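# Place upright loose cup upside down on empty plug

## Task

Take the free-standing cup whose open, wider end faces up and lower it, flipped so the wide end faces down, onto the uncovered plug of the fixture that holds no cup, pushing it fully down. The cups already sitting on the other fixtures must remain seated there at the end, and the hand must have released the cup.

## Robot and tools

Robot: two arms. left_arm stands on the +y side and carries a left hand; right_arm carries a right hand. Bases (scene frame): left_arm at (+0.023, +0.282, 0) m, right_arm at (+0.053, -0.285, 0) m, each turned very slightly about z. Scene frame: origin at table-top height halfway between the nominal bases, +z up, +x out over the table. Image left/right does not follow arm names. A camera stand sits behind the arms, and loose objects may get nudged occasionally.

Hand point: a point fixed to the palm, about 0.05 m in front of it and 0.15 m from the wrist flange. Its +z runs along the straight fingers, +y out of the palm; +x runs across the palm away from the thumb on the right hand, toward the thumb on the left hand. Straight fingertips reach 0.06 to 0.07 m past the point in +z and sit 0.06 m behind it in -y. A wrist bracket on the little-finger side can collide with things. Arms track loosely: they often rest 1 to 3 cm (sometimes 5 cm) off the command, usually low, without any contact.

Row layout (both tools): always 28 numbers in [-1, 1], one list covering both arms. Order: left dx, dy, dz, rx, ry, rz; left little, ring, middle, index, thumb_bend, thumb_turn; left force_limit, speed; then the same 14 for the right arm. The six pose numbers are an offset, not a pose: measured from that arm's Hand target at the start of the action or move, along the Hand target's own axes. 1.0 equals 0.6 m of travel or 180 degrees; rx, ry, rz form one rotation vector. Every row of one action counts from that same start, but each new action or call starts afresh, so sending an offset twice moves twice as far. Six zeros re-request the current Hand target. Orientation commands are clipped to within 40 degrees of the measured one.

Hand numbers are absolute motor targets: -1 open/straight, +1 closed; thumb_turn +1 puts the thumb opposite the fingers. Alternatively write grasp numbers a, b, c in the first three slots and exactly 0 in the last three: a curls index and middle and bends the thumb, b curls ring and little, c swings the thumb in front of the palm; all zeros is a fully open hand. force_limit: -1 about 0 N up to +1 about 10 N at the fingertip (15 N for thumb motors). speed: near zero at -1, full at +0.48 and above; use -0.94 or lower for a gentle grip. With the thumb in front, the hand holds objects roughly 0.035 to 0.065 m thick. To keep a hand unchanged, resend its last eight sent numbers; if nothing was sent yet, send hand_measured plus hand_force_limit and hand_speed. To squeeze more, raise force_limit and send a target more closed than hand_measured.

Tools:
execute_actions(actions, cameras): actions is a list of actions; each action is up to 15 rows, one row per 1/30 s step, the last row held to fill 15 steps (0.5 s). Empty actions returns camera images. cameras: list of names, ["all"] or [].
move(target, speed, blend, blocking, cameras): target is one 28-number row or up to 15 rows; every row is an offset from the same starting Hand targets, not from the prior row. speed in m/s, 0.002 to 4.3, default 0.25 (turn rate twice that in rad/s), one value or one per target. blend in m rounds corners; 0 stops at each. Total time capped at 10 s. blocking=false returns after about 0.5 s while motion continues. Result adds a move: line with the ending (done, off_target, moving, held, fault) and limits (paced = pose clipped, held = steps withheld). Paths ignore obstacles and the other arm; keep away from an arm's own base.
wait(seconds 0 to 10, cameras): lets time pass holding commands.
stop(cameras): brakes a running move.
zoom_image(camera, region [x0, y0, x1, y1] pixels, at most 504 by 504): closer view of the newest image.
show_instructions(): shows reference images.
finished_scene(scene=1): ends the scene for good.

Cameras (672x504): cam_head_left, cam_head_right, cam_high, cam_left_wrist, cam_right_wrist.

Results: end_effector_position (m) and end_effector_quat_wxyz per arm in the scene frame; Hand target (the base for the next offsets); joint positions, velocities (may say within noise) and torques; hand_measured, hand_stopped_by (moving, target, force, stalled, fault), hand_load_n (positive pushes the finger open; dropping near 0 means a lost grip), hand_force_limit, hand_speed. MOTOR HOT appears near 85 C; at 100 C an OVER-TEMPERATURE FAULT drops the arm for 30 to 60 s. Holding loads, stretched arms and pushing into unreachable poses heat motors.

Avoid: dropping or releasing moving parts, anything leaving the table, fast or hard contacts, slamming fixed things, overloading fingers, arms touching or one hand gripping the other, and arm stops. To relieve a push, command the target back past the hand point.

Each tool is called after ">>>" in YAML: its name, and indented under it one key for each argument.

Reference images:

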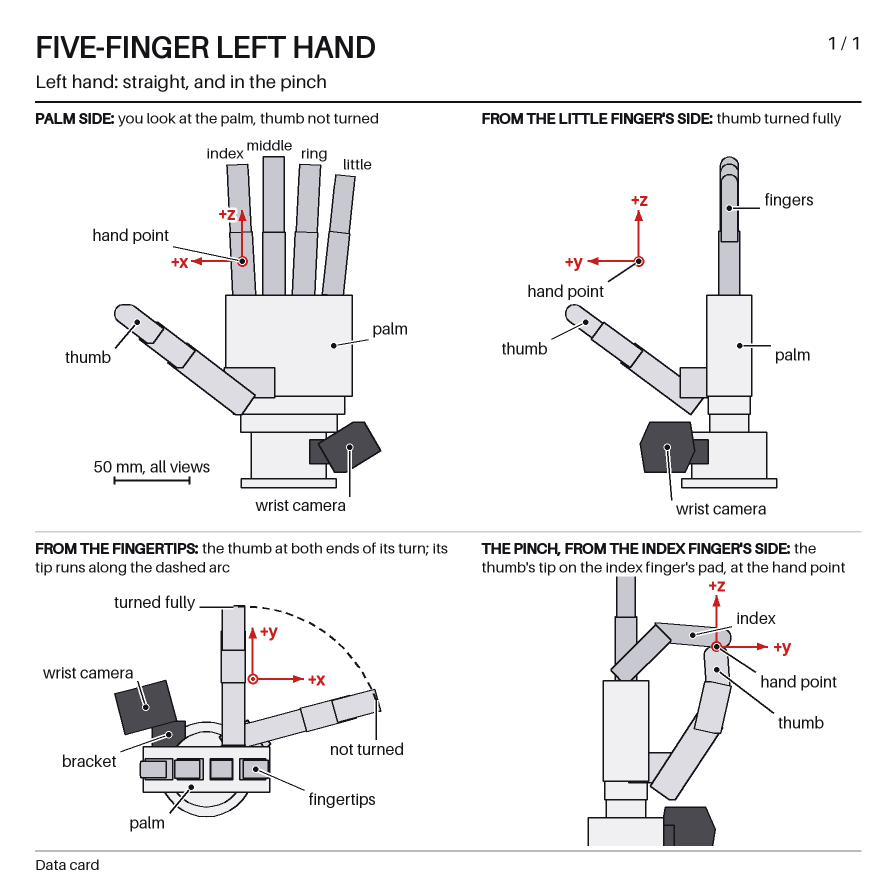

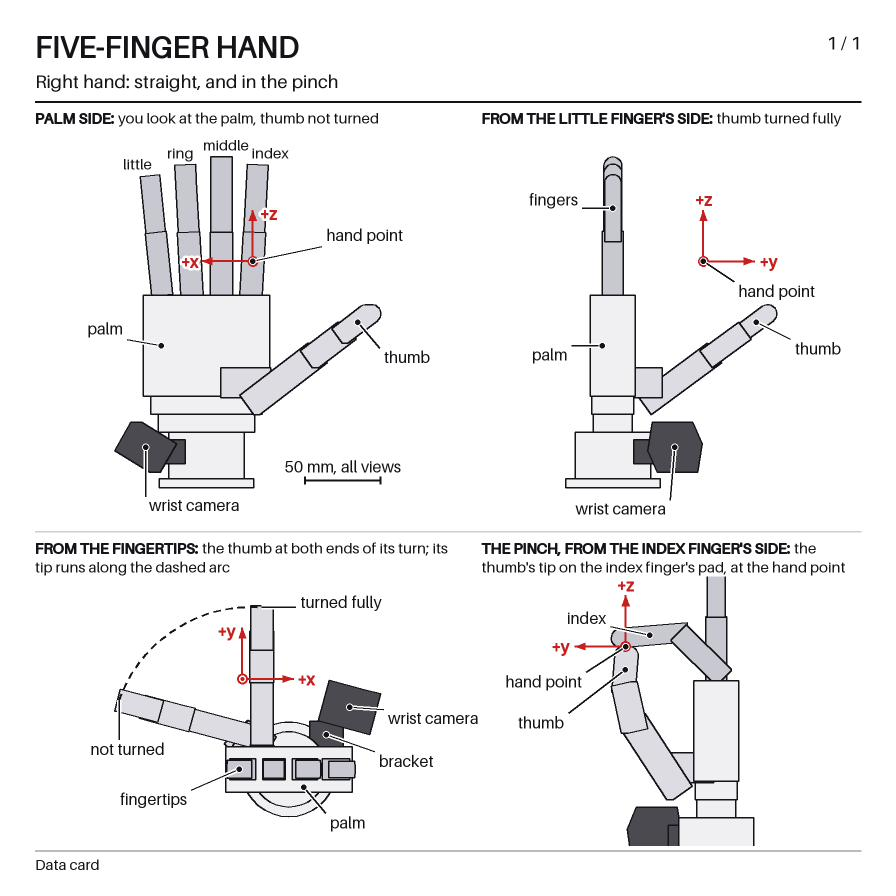

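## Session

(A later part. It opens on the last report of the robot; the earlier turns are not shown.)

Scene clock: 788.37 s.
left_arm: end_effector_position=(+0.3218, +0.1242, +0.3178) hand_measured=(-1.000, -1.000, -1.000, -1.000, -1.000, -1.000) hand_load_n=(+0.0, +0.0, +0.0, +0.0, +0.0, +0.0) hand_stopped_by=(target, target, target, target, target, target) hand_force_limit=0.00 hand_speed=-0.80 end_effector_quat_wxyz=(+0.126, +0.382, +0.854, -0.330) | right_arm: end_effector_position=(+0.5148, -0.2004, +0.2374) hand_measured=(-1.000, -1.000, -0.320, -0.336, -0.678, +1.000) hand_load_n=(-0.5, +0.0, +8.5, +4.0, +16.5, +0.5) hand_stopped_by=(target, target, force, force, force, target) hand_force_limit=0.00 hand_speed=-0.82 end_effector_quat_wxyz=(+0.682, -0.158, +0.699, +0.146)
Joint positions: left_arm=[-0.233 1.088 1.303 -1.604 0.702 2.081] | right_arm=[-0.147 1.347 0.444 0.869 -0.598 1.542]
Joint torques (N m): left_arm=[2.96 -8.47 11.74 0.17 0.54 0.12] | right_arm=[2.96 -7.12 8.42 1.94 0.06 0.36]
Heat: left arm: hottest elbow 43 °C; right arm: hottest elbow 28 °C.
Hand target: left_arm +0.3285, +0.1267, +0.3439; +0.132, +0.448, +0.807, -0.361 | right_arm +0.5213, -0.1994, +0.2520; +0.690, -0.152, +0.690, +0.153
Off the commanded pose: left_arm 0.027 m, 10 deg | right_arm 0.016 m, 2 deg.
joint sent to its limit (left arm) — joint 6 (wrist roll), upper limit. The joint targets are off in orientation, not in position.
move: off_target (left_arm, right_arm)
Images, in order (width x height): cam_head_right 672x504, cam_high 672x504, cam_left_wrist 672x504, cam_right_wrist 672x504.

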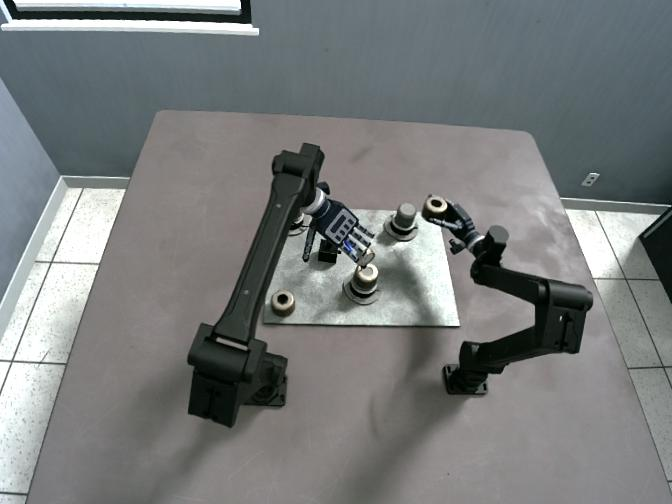

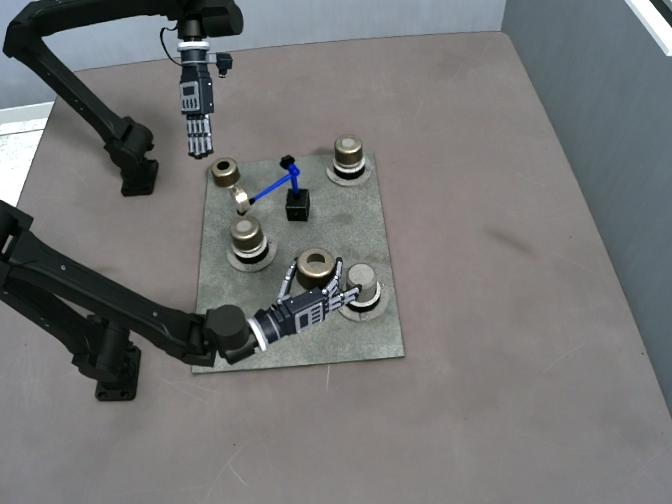

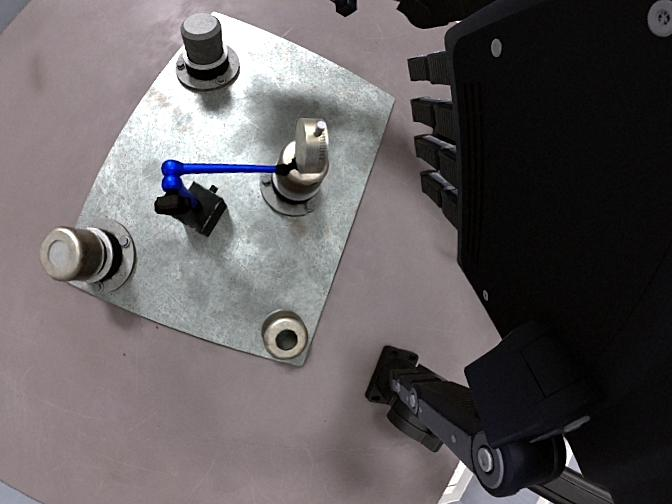

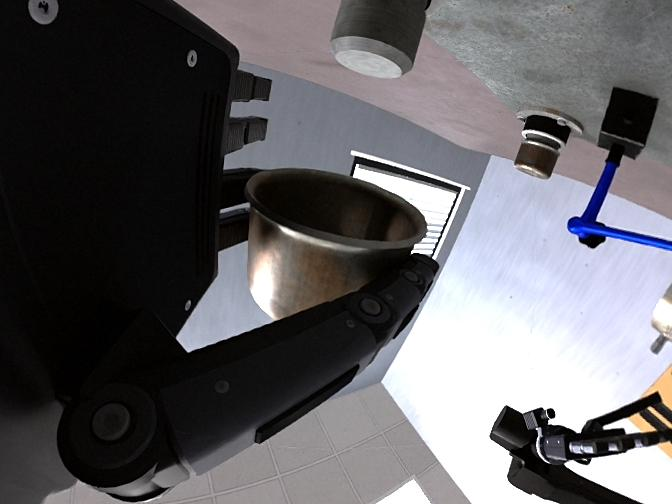

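>>> move:
  target: [0,0,0,0,0,0,-1,-1,-1,-1,-1,-1,0,-0.8,0.058,0.0378,0.1556,0,0,0,-1,-1,0.15,0.15,-0.1,1,0,-0.82]
  speed: 0.2
  cameras: ["cam_high","cam_right_wrist","cam_left_wrist","cam_head_right","cam_head_left"]

>>> zoom_image:
  camera: "cam_high"
  region: [280, 200, 440, 320]

>>> zoom_image:
  camera: "cam_head_right"
  region: [340, 150, 500, 270]

>>> zoom_image:
  camera: "cam_head_left"
  region: [350, 150, 510, 270]

>>> zoom_image:
  camera: "cam_left_wrist"
  region: [140, 0, 440, 160]

Scene clock: 824.83 s.
left_arm: end_effector_position=(+0.3218, +0.1242, +0.3178) hand_measured=(-1.000, -1.000, -1.000, -1.000, -1.000, -1.000) hand_load_n=(+0.0, +0.0, +0.0, +0.0, +0.0, +0.0) hand_stopped_by=(target, target, target, target, target, target) hand_force_limit=0.00 hand_speed=-0.80 end_effector_quat_wxyz=(+0.126, +0.382, +0.854, -0.330) | right_arm: end_effector_position=(+0.5830, -0.1442, +0.1844) hand_measured=(-1.000, -1.000, -0.322, -0.336, -0.678, +1.000) hand_load_n=(+0.0, +0.0, +8.5, +4.0, +16.5, +1.0) hand_stopped_by=(target, target, force, force, force, target) hand_force_limit=0.00 hand_speed=-0.82 end_effector_quat_wxyz=(+0.662, -0.153, +0.719, +0.146)
Joint positions: left_arm=[-0.233 1.088 1.303 -1.604 0.702 2.081] | right_arm=[0.032 1.624 0.583 0.953 -0.411 1.544]
Joint torques (N m): left_arm=[2.78 -8.47 11.75 0.12 0.53 0.11] | right_arm=[3.14 -11.05 9.32 3.19 -0.19 0.35]
Heat: left arm: hottest elbow 43 °C; right arm: hottest elbow 29 °C.
Hand target: left_arm +0.3285, +0.1267, +0.3439; +0.132, +0.448, +0.807, -0.361 | right_arm +0.5963, -0.1395, +0.2174; +0.691, -0.152, +0.690, +0.153
Off the commanded pose: left_arm 0.027 m, 10 deg | right_arm 0.036 m, 5 deg.
joint sent to its limit (left arm) — joint 6 (wrist roll), upper limit. The joint targets are off in orientation, not in position.
move: off_target (left_arm, right_arm)

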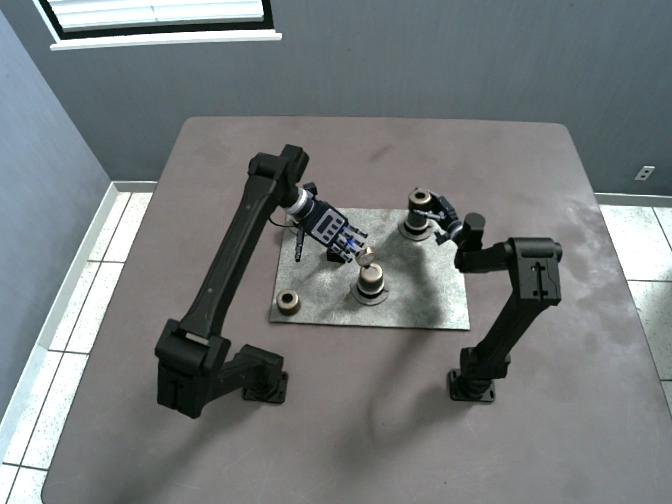

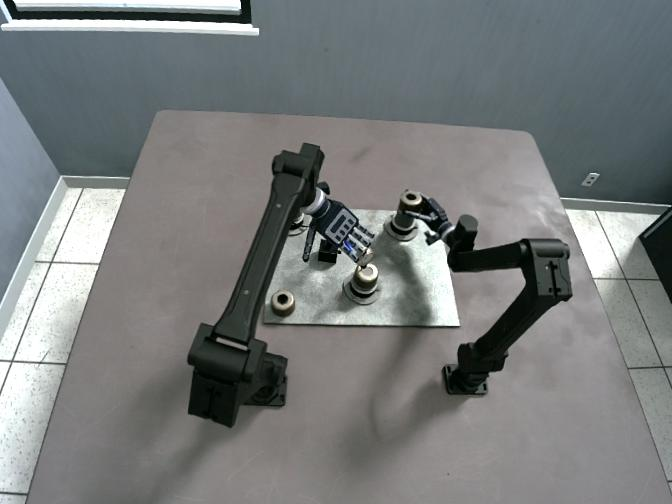

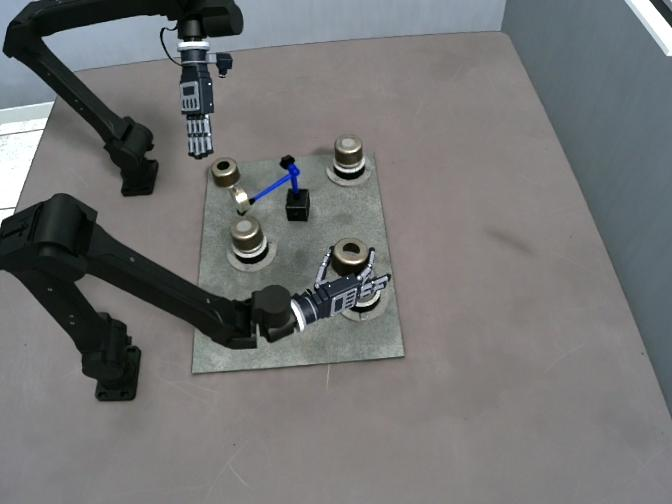

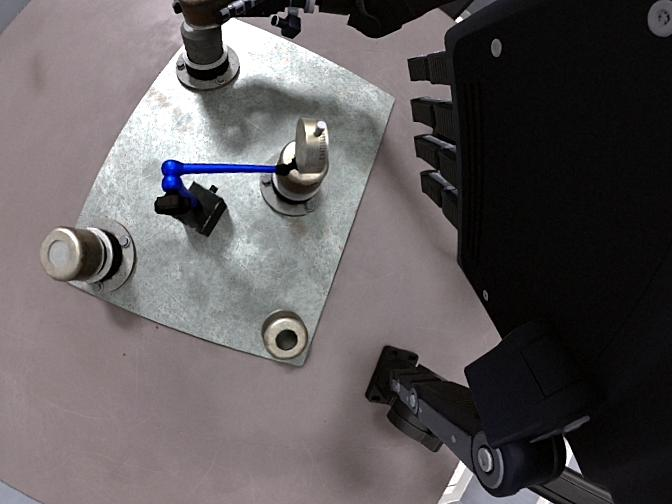

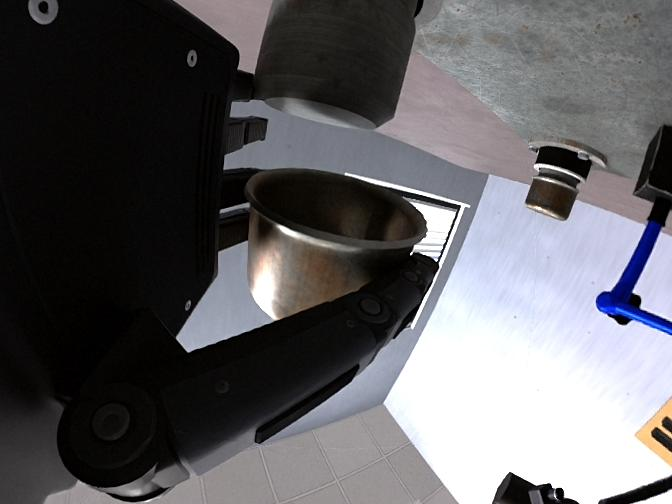

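Scaled by 3.150.

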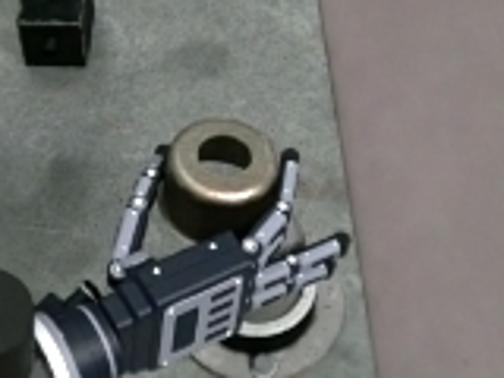

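Scaled by 3.150.

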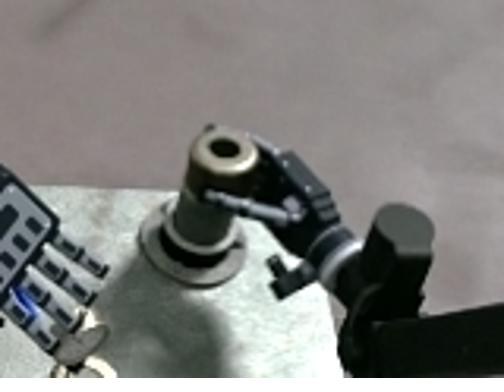

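Scaled by 3.150.

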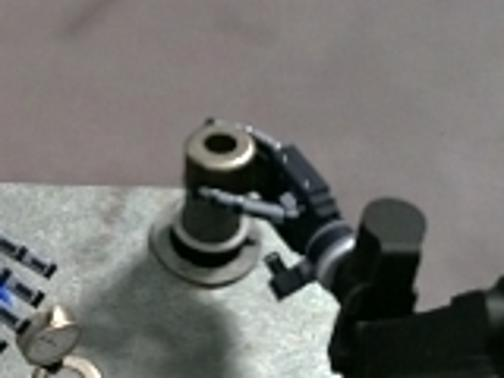

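Scaled by 1.680 from the camera's 672x504 image, which has a finer 960x720 frame.

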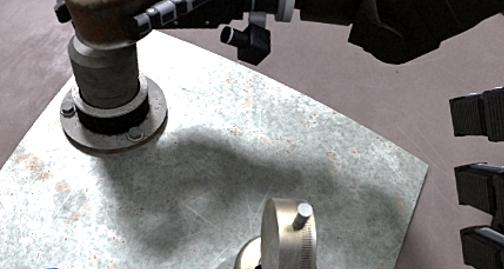

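>>> move:
  target: [0,0,0,0,0,0,-1,-1,-1,-1,-1,-1,0,-0.8,0.0157,-0.0168,0.0299,0,-0.032,0,-1,-1,0.15,0.15,-0.1,1,0,-0.82]
  speed: 0.1
  cameras: ["cam_high","cam_right_wrist","cam_left_wrist","cam_head_right"]

>>> zoom_image:
  camera: "cam_high"
  region: [280, 200, 440, 320]

>>> zoom_image:
  camera: "cam_head_right"
  region: [340, 150, 500, 270]

>>> zoom_image:
  camera: "cam_right_wrist"
  region: [190, 0, 490, 340]

>>> zoom_image:
  camera: "cam_left_wrist"
  region: [140, 0, 340, 110]

Scene clock: 905.67 s.
left_arm: end_effector_position=(+0.3218, +0.1242, +0.3178) hand_measured=(-1.000, -1.000, -1.000, -1.000, -1.000, -1.000) hand_load_n=(+0.0, +0.0, +0.0, +0.0, +0.0, -0.5) hand_stopped_by=(target, target, target, target, target, target) hand_force_limit=0.00 hand_speed=-0.80 end_effector_quat_wxyz=(+0.126, +0.382, +0.854, -0.330) | right_arm: end_effector_position=(+0.6042, -0.1446, +0.1774) hand_measured=(-1.000, -1.000, -0.322, -0.336, -0.678, +1.000) hand_load_n=(+0.0, +0.0, +8.5, +4.0, +16.5, +0.5) hand_stopped_by=(target, target, force, force, force, target) hand_force_limit=0.00 hand_speed=-0.82 end_effector_quat_wxyz=(+0.698, -0.147, +0.684, +0.154)
Joint positions: left_arm=[-0.233 1.088 1.303 -1.604 0.702 2.081] | right_arm=[0.032 1.778 0.639 1.163 -0.414 1.586]
Joint torques (N m): left_arm=[3.25 -8.06 11.66 0.13 0.52 0.12] | right_arm=[3.02 -12.51 8.59 3.07 0.02 0.36]
Heat: left arm: hottest elbow 44 °C; right arm: hottest elbow 33 °C.
Hand target: left_arm +0.3285, +0.1267, +0.3439; +0.132, +0.448, +0.807, -0.361 | right_arm +0.6168, -0.1410, +0.2079; +0.724, -0.145, +0.655, +0.161
Off the commanded pose: left_arm 0.027 m, 10 deg | right_arm 0.033 m, 5 deg.
joint sent to its limit (left arm) — joint 6 (wrist roll), upper limit. The joint targets are off in orientation, not in position.
move: off_target (left_arm, right_arm)
Images, in order (width x height): cam_head_right 672x504, cam_high 672x504, cam_left_wrist 672x504, cam_right_wrist 672x504.

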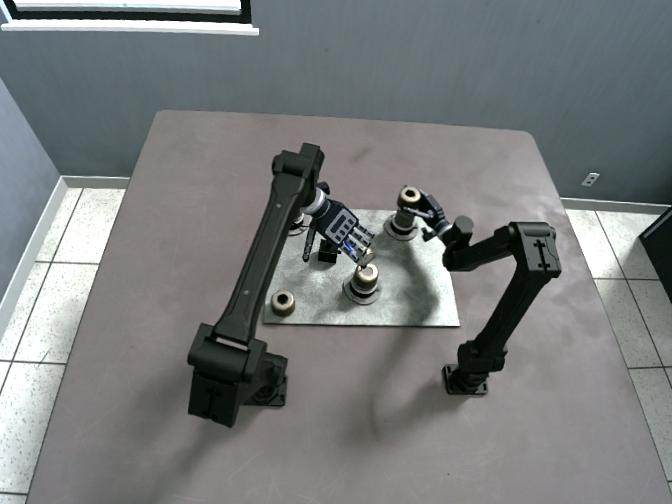

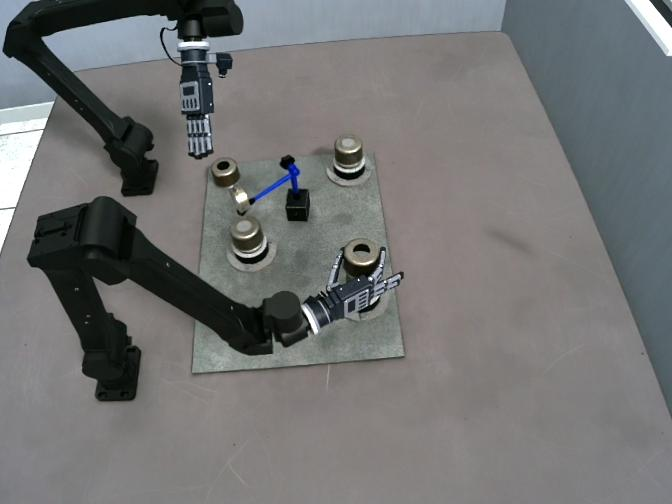

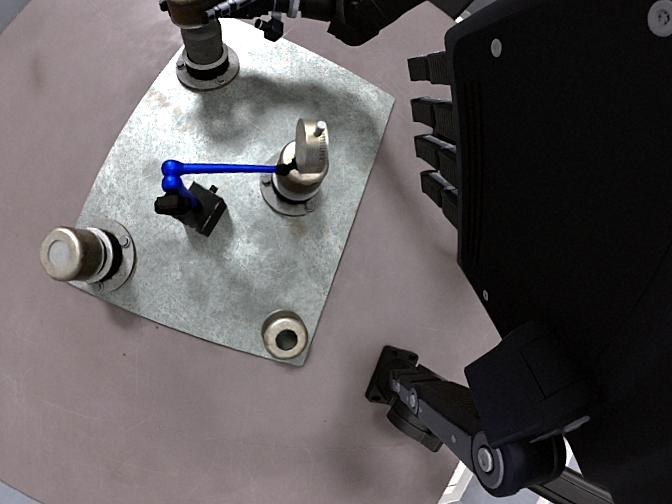

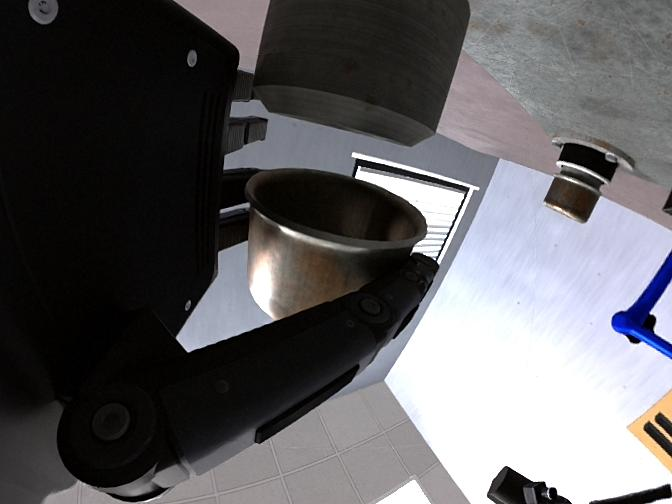

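Scaled by 3.150.

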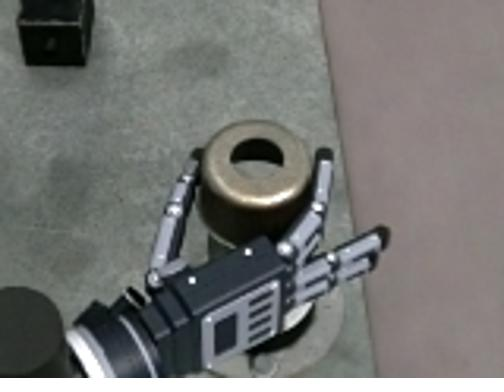

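Scaled by 3.150.

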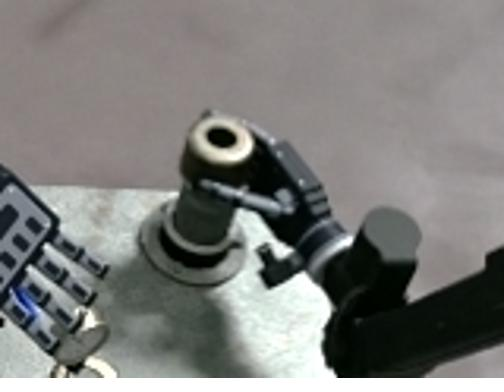

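Scaled by 1.482 from the camera's 672x504 image, which has a finer 960x720 frame.

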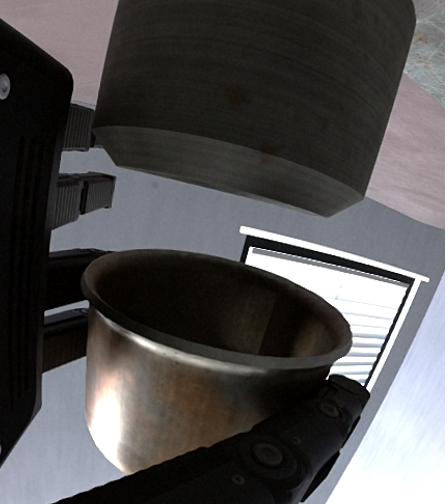

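Scaled by 2.520 from the camera's 672x504 image, which has a finer 960x720 frame.

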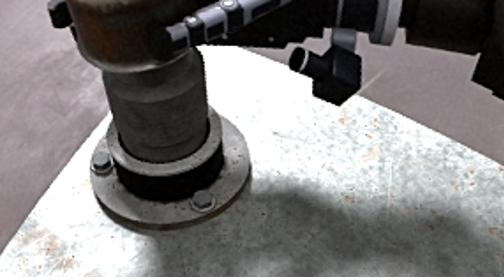

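>>> zoom_image:
  camera: "cam_left_wrist"
  region: [150, 0, 250, 90]

>>> zoom_image:
  camera: "cam_head_right"
  region: [370, 170, 440, 250]

>>> zoom_image:
  camera: "cam_high"
  region: [320, 220, 410, 330]

Scaled by 5.040 from the camera's 672x504 image, which has a finer 960x720 frame.

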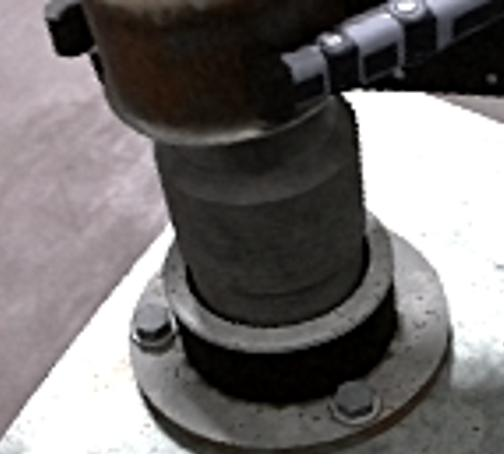

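Scaled by 6.300.

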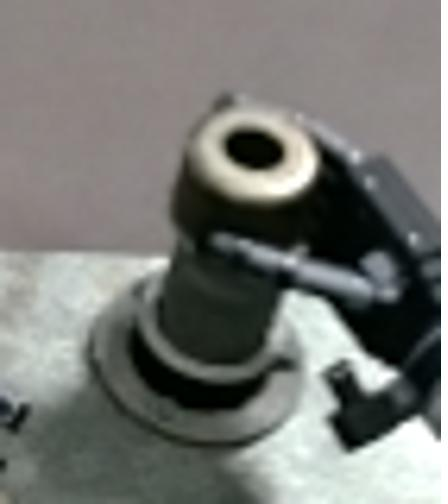

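Scaled by 4.582.

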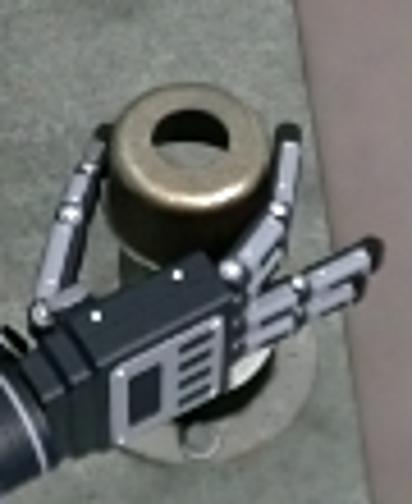

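>>> move:
  target: [0,0,0,0,0,0,-1,-1,-1,-1,-1,-1,0,-0.8,0.0413,-0.0129,-0.012,0,0,0,-1,-1,0.15,0.15,-0.1,1,0,-0.82]
  speed: 0.08
  cameras: ["cam_high","cam_right_wrist","cam_left_wrist","cam_head_right"]

>>> zoom_image:
  camera: "cam_right_wrist"
  region: [190, 0, 490, 340]

>>> zoom_image:
  camera: "cam_left_wrist"
  region: [150, 0, 250, 90]

>>> zoom_image:
  camera: "cam_head_right"
  region: [370, 170, 440, 250]

>>> zoom_image:
  camera: "cam_high"
  region: [320, 220, 410, 330]

Scene clock: 969.53 s.
left_arm: end_effector_position=(+0.3218, +0.1242, +0.3178) hand_measured=(-1.000, -1.000, -1.000, -1.000, -1.000, -1.000) hand_load_n=(+0.0, +0.0, +0.0, +0.0, +0.0, +0.0) hand_stopped_by=(target, target, target, target, target, target) hand_force_limit=0.00 hand_speed=-0.80 end_effector_quat_wxyz=(+0.126, +0.382, +0.854, -0.330) | right_arm: end_effector_position=(+0.6025, -0.1459, +0.1547) hand_measured=(-1.000, -1.000, -0.322, -0.336, -0.678, +1.000) hand_load_n=(+0.0, +0.0, +8.5, +4.0, +16.5, +0.5) hand_stopped_by=(target, target, force, force, force, target) hand_force_limit=0.00 hand_speed=-0.82 end_effector_quat_wxyz=(+0.699, -0.150, +0.681, +0.158)
Joint positions: left_arm=[-0.233 1.088 1.303 -1.604 0.702 2.081] | right_arm=[0.026 1.856 0.639 1.246 -0.431 1.588]
Joint torques (N m): left_arm=[3.08 -8.47 11.66 0.17 0.49 0.12] | right_arm=[1.79 -12.98 7.69 3.08 -0.13 0.38]
Heat: left arm: hottest elbow 44 °C; right arm: hottest elbow 33 °C.
Hand target: left_arm +0.3285, +0.1267, +0.3439; +0.132, +0.448, +0.807, -0.361 | right_arm +0.6159, -0.1501, +0.1825; +0.724, -0.144, +0.655, +0.161
Off the commanded pose: left_arm 0.027 m, 10 deg | right_arm 0.031 m, 4 deg.
joint sent to its limit (left arm) — joint 6 (wrist roll), upper limit. The joint targets are off in orientation, not in position.
move: off_target (left_arm, right_arm)
Images, in order (width x height): cam_head_right 672x504, cam_high 672x504, cam_left_wrist 672x504, cam_right_wrist 672x504.

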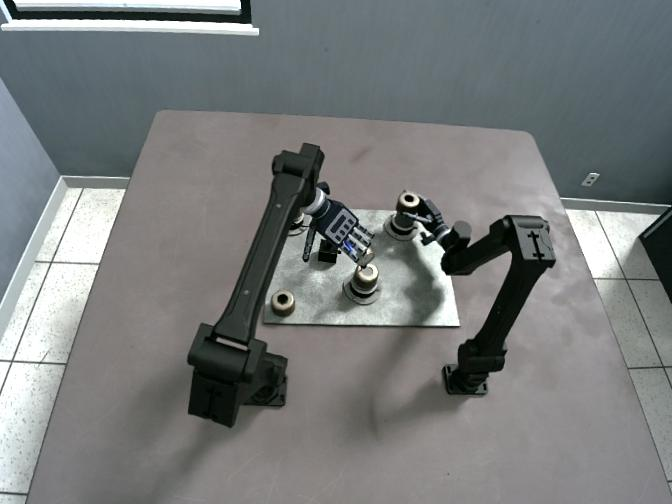

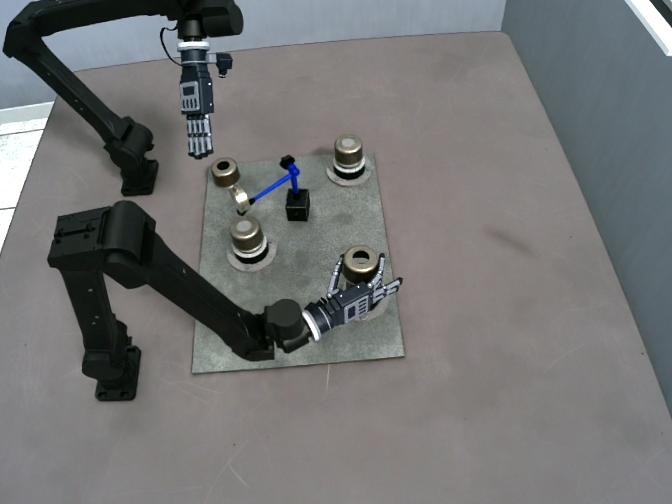

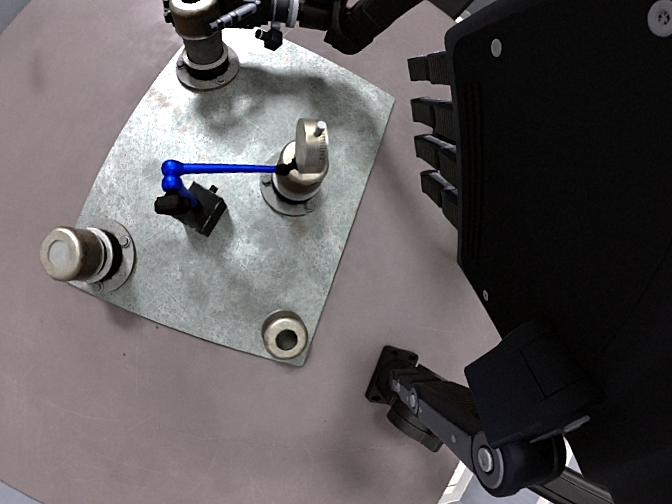

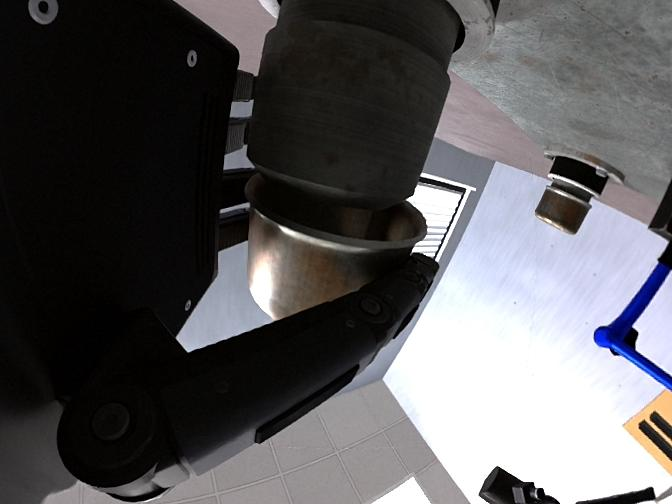

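Scaled by 1.482 from the camera's 672x504 image, which has a finer 960x720 frame.

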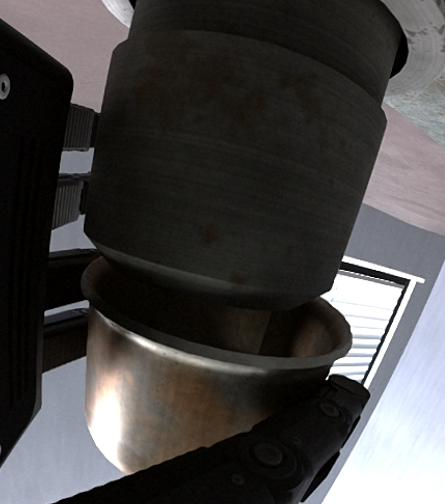

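Scaled by 5.040 from the camera's 672x504 image, which has a finer 960x720 frame.

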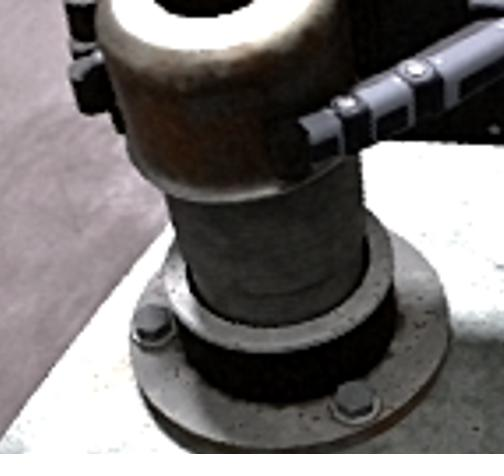

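Scaled by 6.300.

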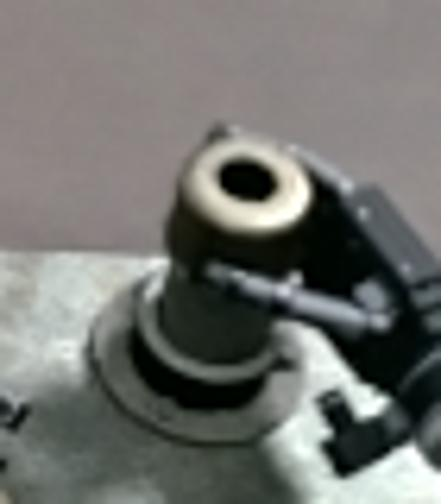

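Scaled by 4.582.

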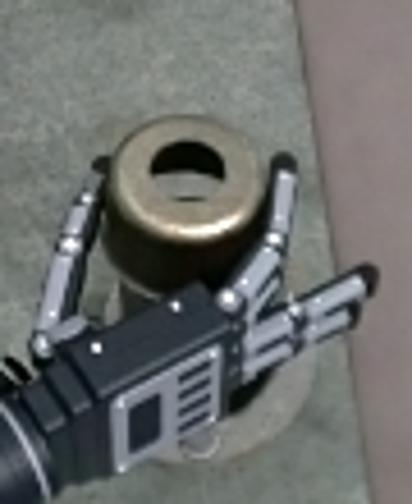

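>>> move:
  target: [0,0,0,0,0,0,-1,-1,-1,-1,-1,-1,0,-0.8,0,-0.013,-0.0085,0,0,0,-1,-1,0.15,0.15,-0.1,1,0,-0.82]
  speed: 0.08
  cameras: ["cam_high","cam_right_wrist","cam_left_wrist","cam_head_right"]

>>> zoom_image:
  camera: "cam_right_wrist"
  region: [190, 0, 490, 340]

>>> zoom_image:
  camera: "cam_left_wrist"
  region: [150, 0, 250, 90]

>>> zoom_image:
  camera: "cam_high"
  region: [320, 220, 410, 330]

Scene clock: 1000.37 s.
left_arm: end_effector_position=(+0.3218, +0.1242, +0.3178) hand_measured=(-1.000, -1.000, -1.000, -1.000, -1.000, -1.000) hand_load_n=(+0.0, +0.0, +0.0, +0.0, +0.0, +0.0) hand_stopped_by=(target, target, target, target, target, target) hand_force_limit=0.00 hand_speed=-0.80 end_effector_quat_wxyz=(+0.126, +0.382, +0.854, -0.330) | right_arm: end_effector_position=(+0.6026, -0.1559, +0.1557) hand_measured=(-1.000, -1.000, -0.322, -0.336, -0.678, +1.000) hand_load_n=(+0.0, +0.0, +8.5, +4.0, +16.5, +0.5) hand_stopped_by=(target, target, force, force, force, target) hand_force_limit=0.00 hand_speed=-0.82 end_effector_quat_wxyz=(+0.700, -0.149, +0.680, +0.157)
Joint positions: left_arm=[-0.233 1.088 1.303 -1.604 0.702 2.081] | right_arm=[0.002 1.856 0.639 1.25 -0.453 1.591]
Joint torques (N m): left_arm=[2.78 -8.59 11.73 0.13 0.53 0.12] | right_arm=[2.2 -12.86 7.51 3.06 -0.14 0.38]
Heat: left arm: hottest elbow 44 °C; right arm: hottest elbow 33 °C.
Hand target: left_arm +0.3285, +0.1267, +0.3439; +0.132, +0.448, +0.807, -0.361 | right_arm +0.6145, -0.1592, +0.1820; +0.724, -0.145, +0.655, +0.161
Off the commanded pose: left_arm 0.027 m, 10 deg | right_arm 0.029 m, 4 deg.
joint sent to its limit (left arm) — joint 6 (wrist roll), upper limit. The joint targets are off in orientation, not in position.
move: off_target (left_arm, right_arm)
Images, in order (width x height): cam_head_right 672x504, cam_high 672x504, cam_left_wrist 672x504, cam_right_wrist 672x504.

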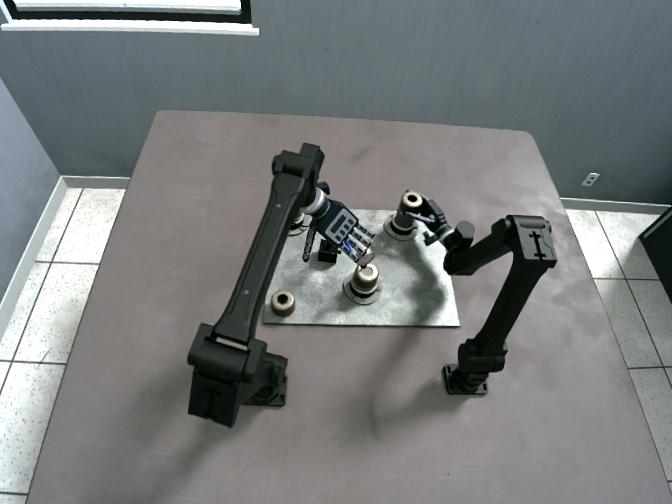

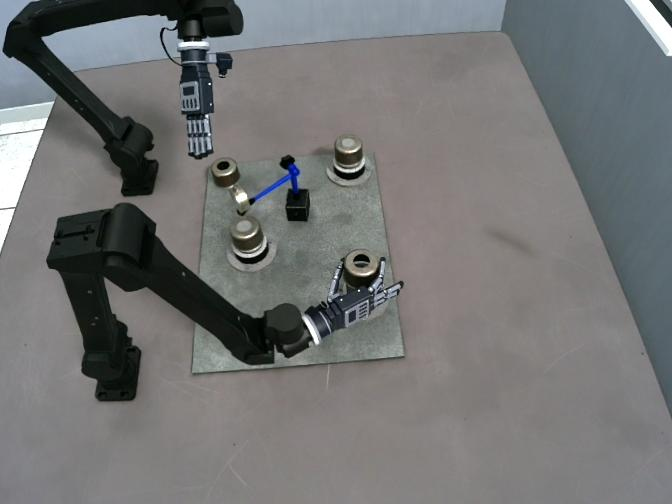

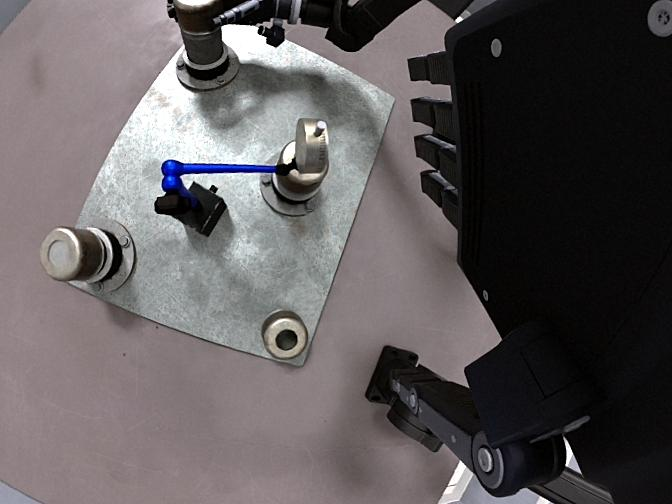

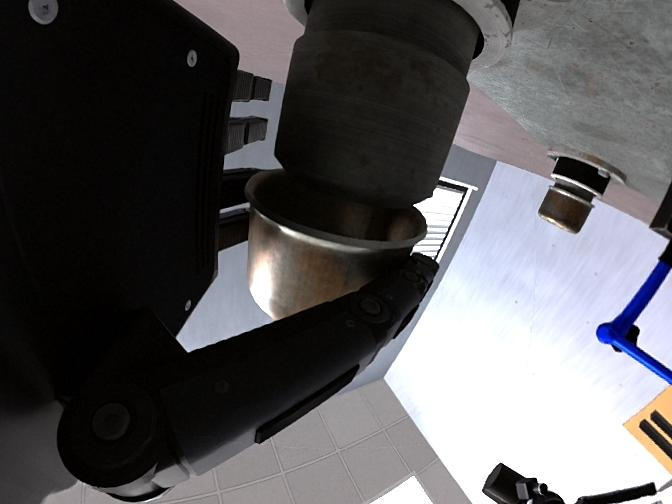

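Scaled by 1.482 from the camera's 672x504 image, which has a finer 960x720 frame.

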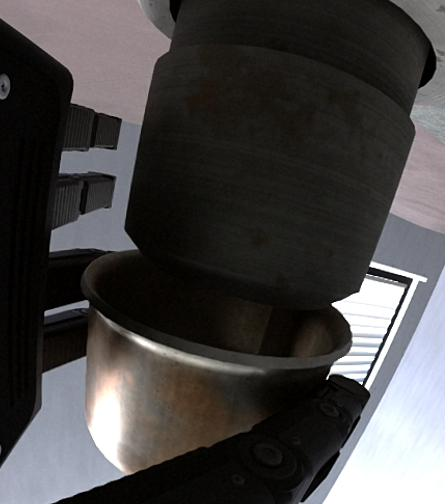

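Scaled by 5.040 from the camera's 672x504 image, which has a finer 960x720 frame.

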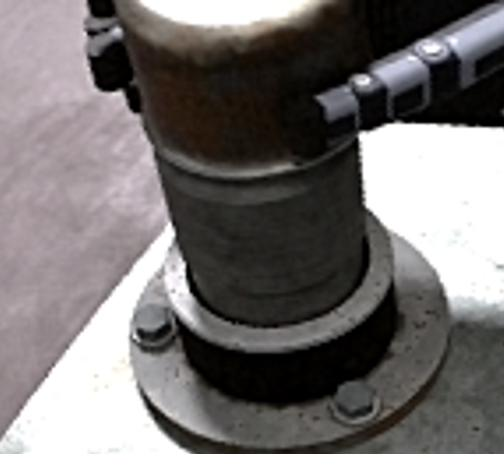

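Scaled by 4.582.

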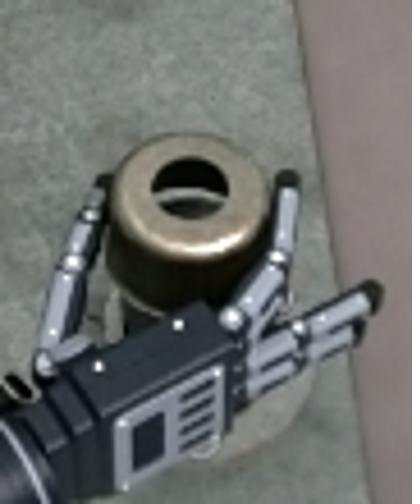

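>>> move:
  target: [0,0,0,0,0,0,-1,-1,-1,-1,-1,-1,0,-0.8,0.0365,0.01,-0.0037,0,0,0,-1,-1,0.15,0.15,-0.1,1,0,-0.82]
  speed: 0.06
  cameras: ["cam_high","cam_right_wrist","cam_left_wrist","cam_head_right"]

>>> zoom_image:
  camera: "cam_right_wrist"
  region: [190, 0, 490, 340]

>>> zoom_image:
  camera: "cam_left_wrist"
  region: [150, 0, 250, 90]

>>> zoom_image:
  camera: "cam_high"
  region: [320, 220, 410, 330]

Scene clock: 1032.70 s.
left_arm: end_effector_position=(+0.3218, +0.1242, +0.3178) hand_measured=(-1.000, -1.000, -1.000, -1.000, -1.000, -1.000) hand_load_n=(+0.0, +0.0, +0.0, +0.0, +0.0, +0.0) hand_stopped_by=(target, target, target, target, target, target) hand_force_limit=0.00 hand_speed=-0.80 end_effector_quat_wxyz=(+0.126, +0.382, +0.854, -0.330) | right_arm: end_effector_position=(+0.6027, -0.1553, +0.1438) hand_measured=(-1.000, -1.000, -0.322, -0.336, -0.678, +1.000) hand_load_n=(+0.0, -0.5, +8.5, +4.0, +16.5, +1.0) hand_stopped_by=(target, target, force, force, force, target) hand_force_limit=0.00 hand_speed=-0.82 end_effector_quat_wxyz=(+0.707, -0.147, +0.674, +0.156)
Joint positions: left_arm=[-0.233 1.088 1.303 -1.604 0.702 2.081] | right_arm=[0.005 1.914 0.644 1.325 -0.445 1.597]
Joint torques (N m): left_arm=[2.9 -8.35 11.64 0.13 0.52 0.16] | right_arm=[2.96 -12.4 6.5 2.86 0.14 0.32]
Heat: left arm: hottest elbow 45 °C; right arm: hottest elbow 32 °C.
Hand target: left_arm +0.3285, +0.1267, +0.3439; +0.132, +0.448, +0.807, -0.361 | right_arm +0.6119, -0.1536, +0.1599; +0.724, -0.145, +0.655, +0.161
Off the commanded pose: left_arm 0.027 m, 10 deg | right_arm 0.019 m, 3 deg.
joint sent to its limit (left arm) — joint 6 (wrist roll), upper limit. The joint targets are off in orientation, not in position.
move: off_target (left_arm, right_arm)
Images, in order (width x height): cam_head_right 672x504, cam_high 672x504, cam_left_wrist 672x504, cam_right_wrist 672x504.

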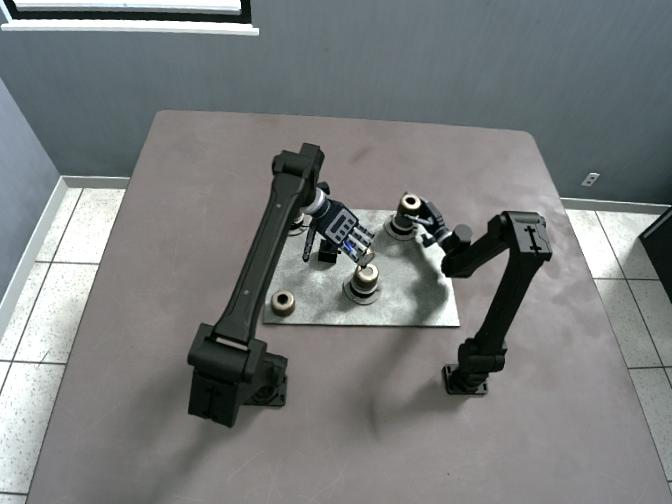

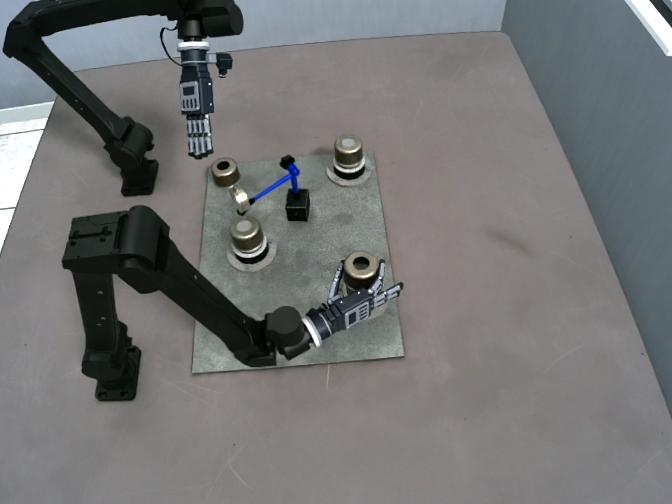

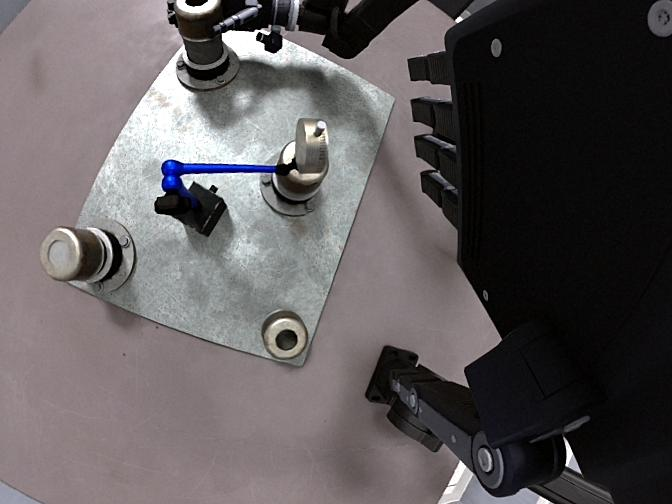

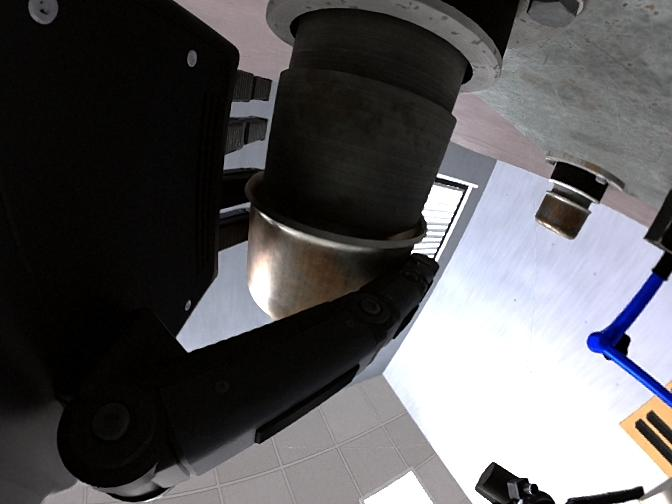

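Scaled by 1.482 from the camera's 672x504 image, which has a finer 960x720 frame.

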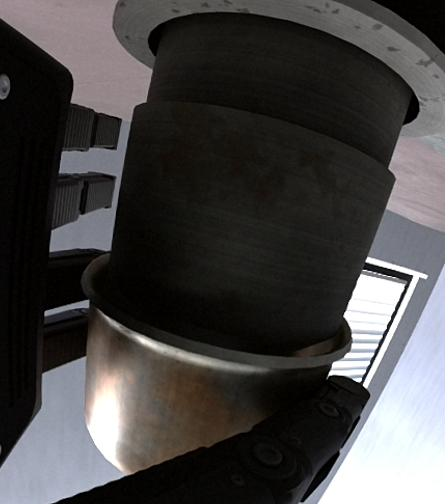

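Scaled by 5.040 from the camera's 672x504 image, which has a finer 960x720 frame.

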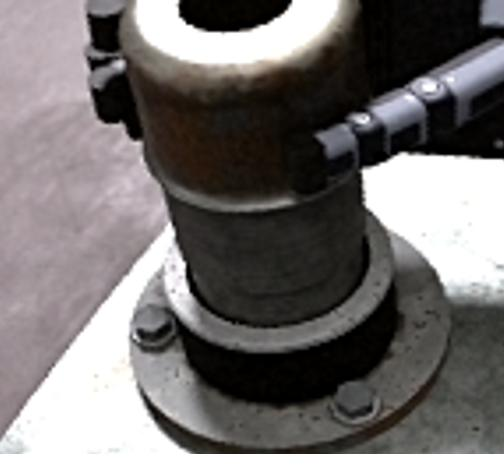

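Scaled by 4.582.

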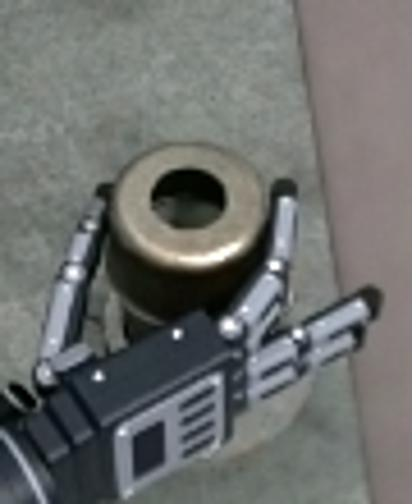

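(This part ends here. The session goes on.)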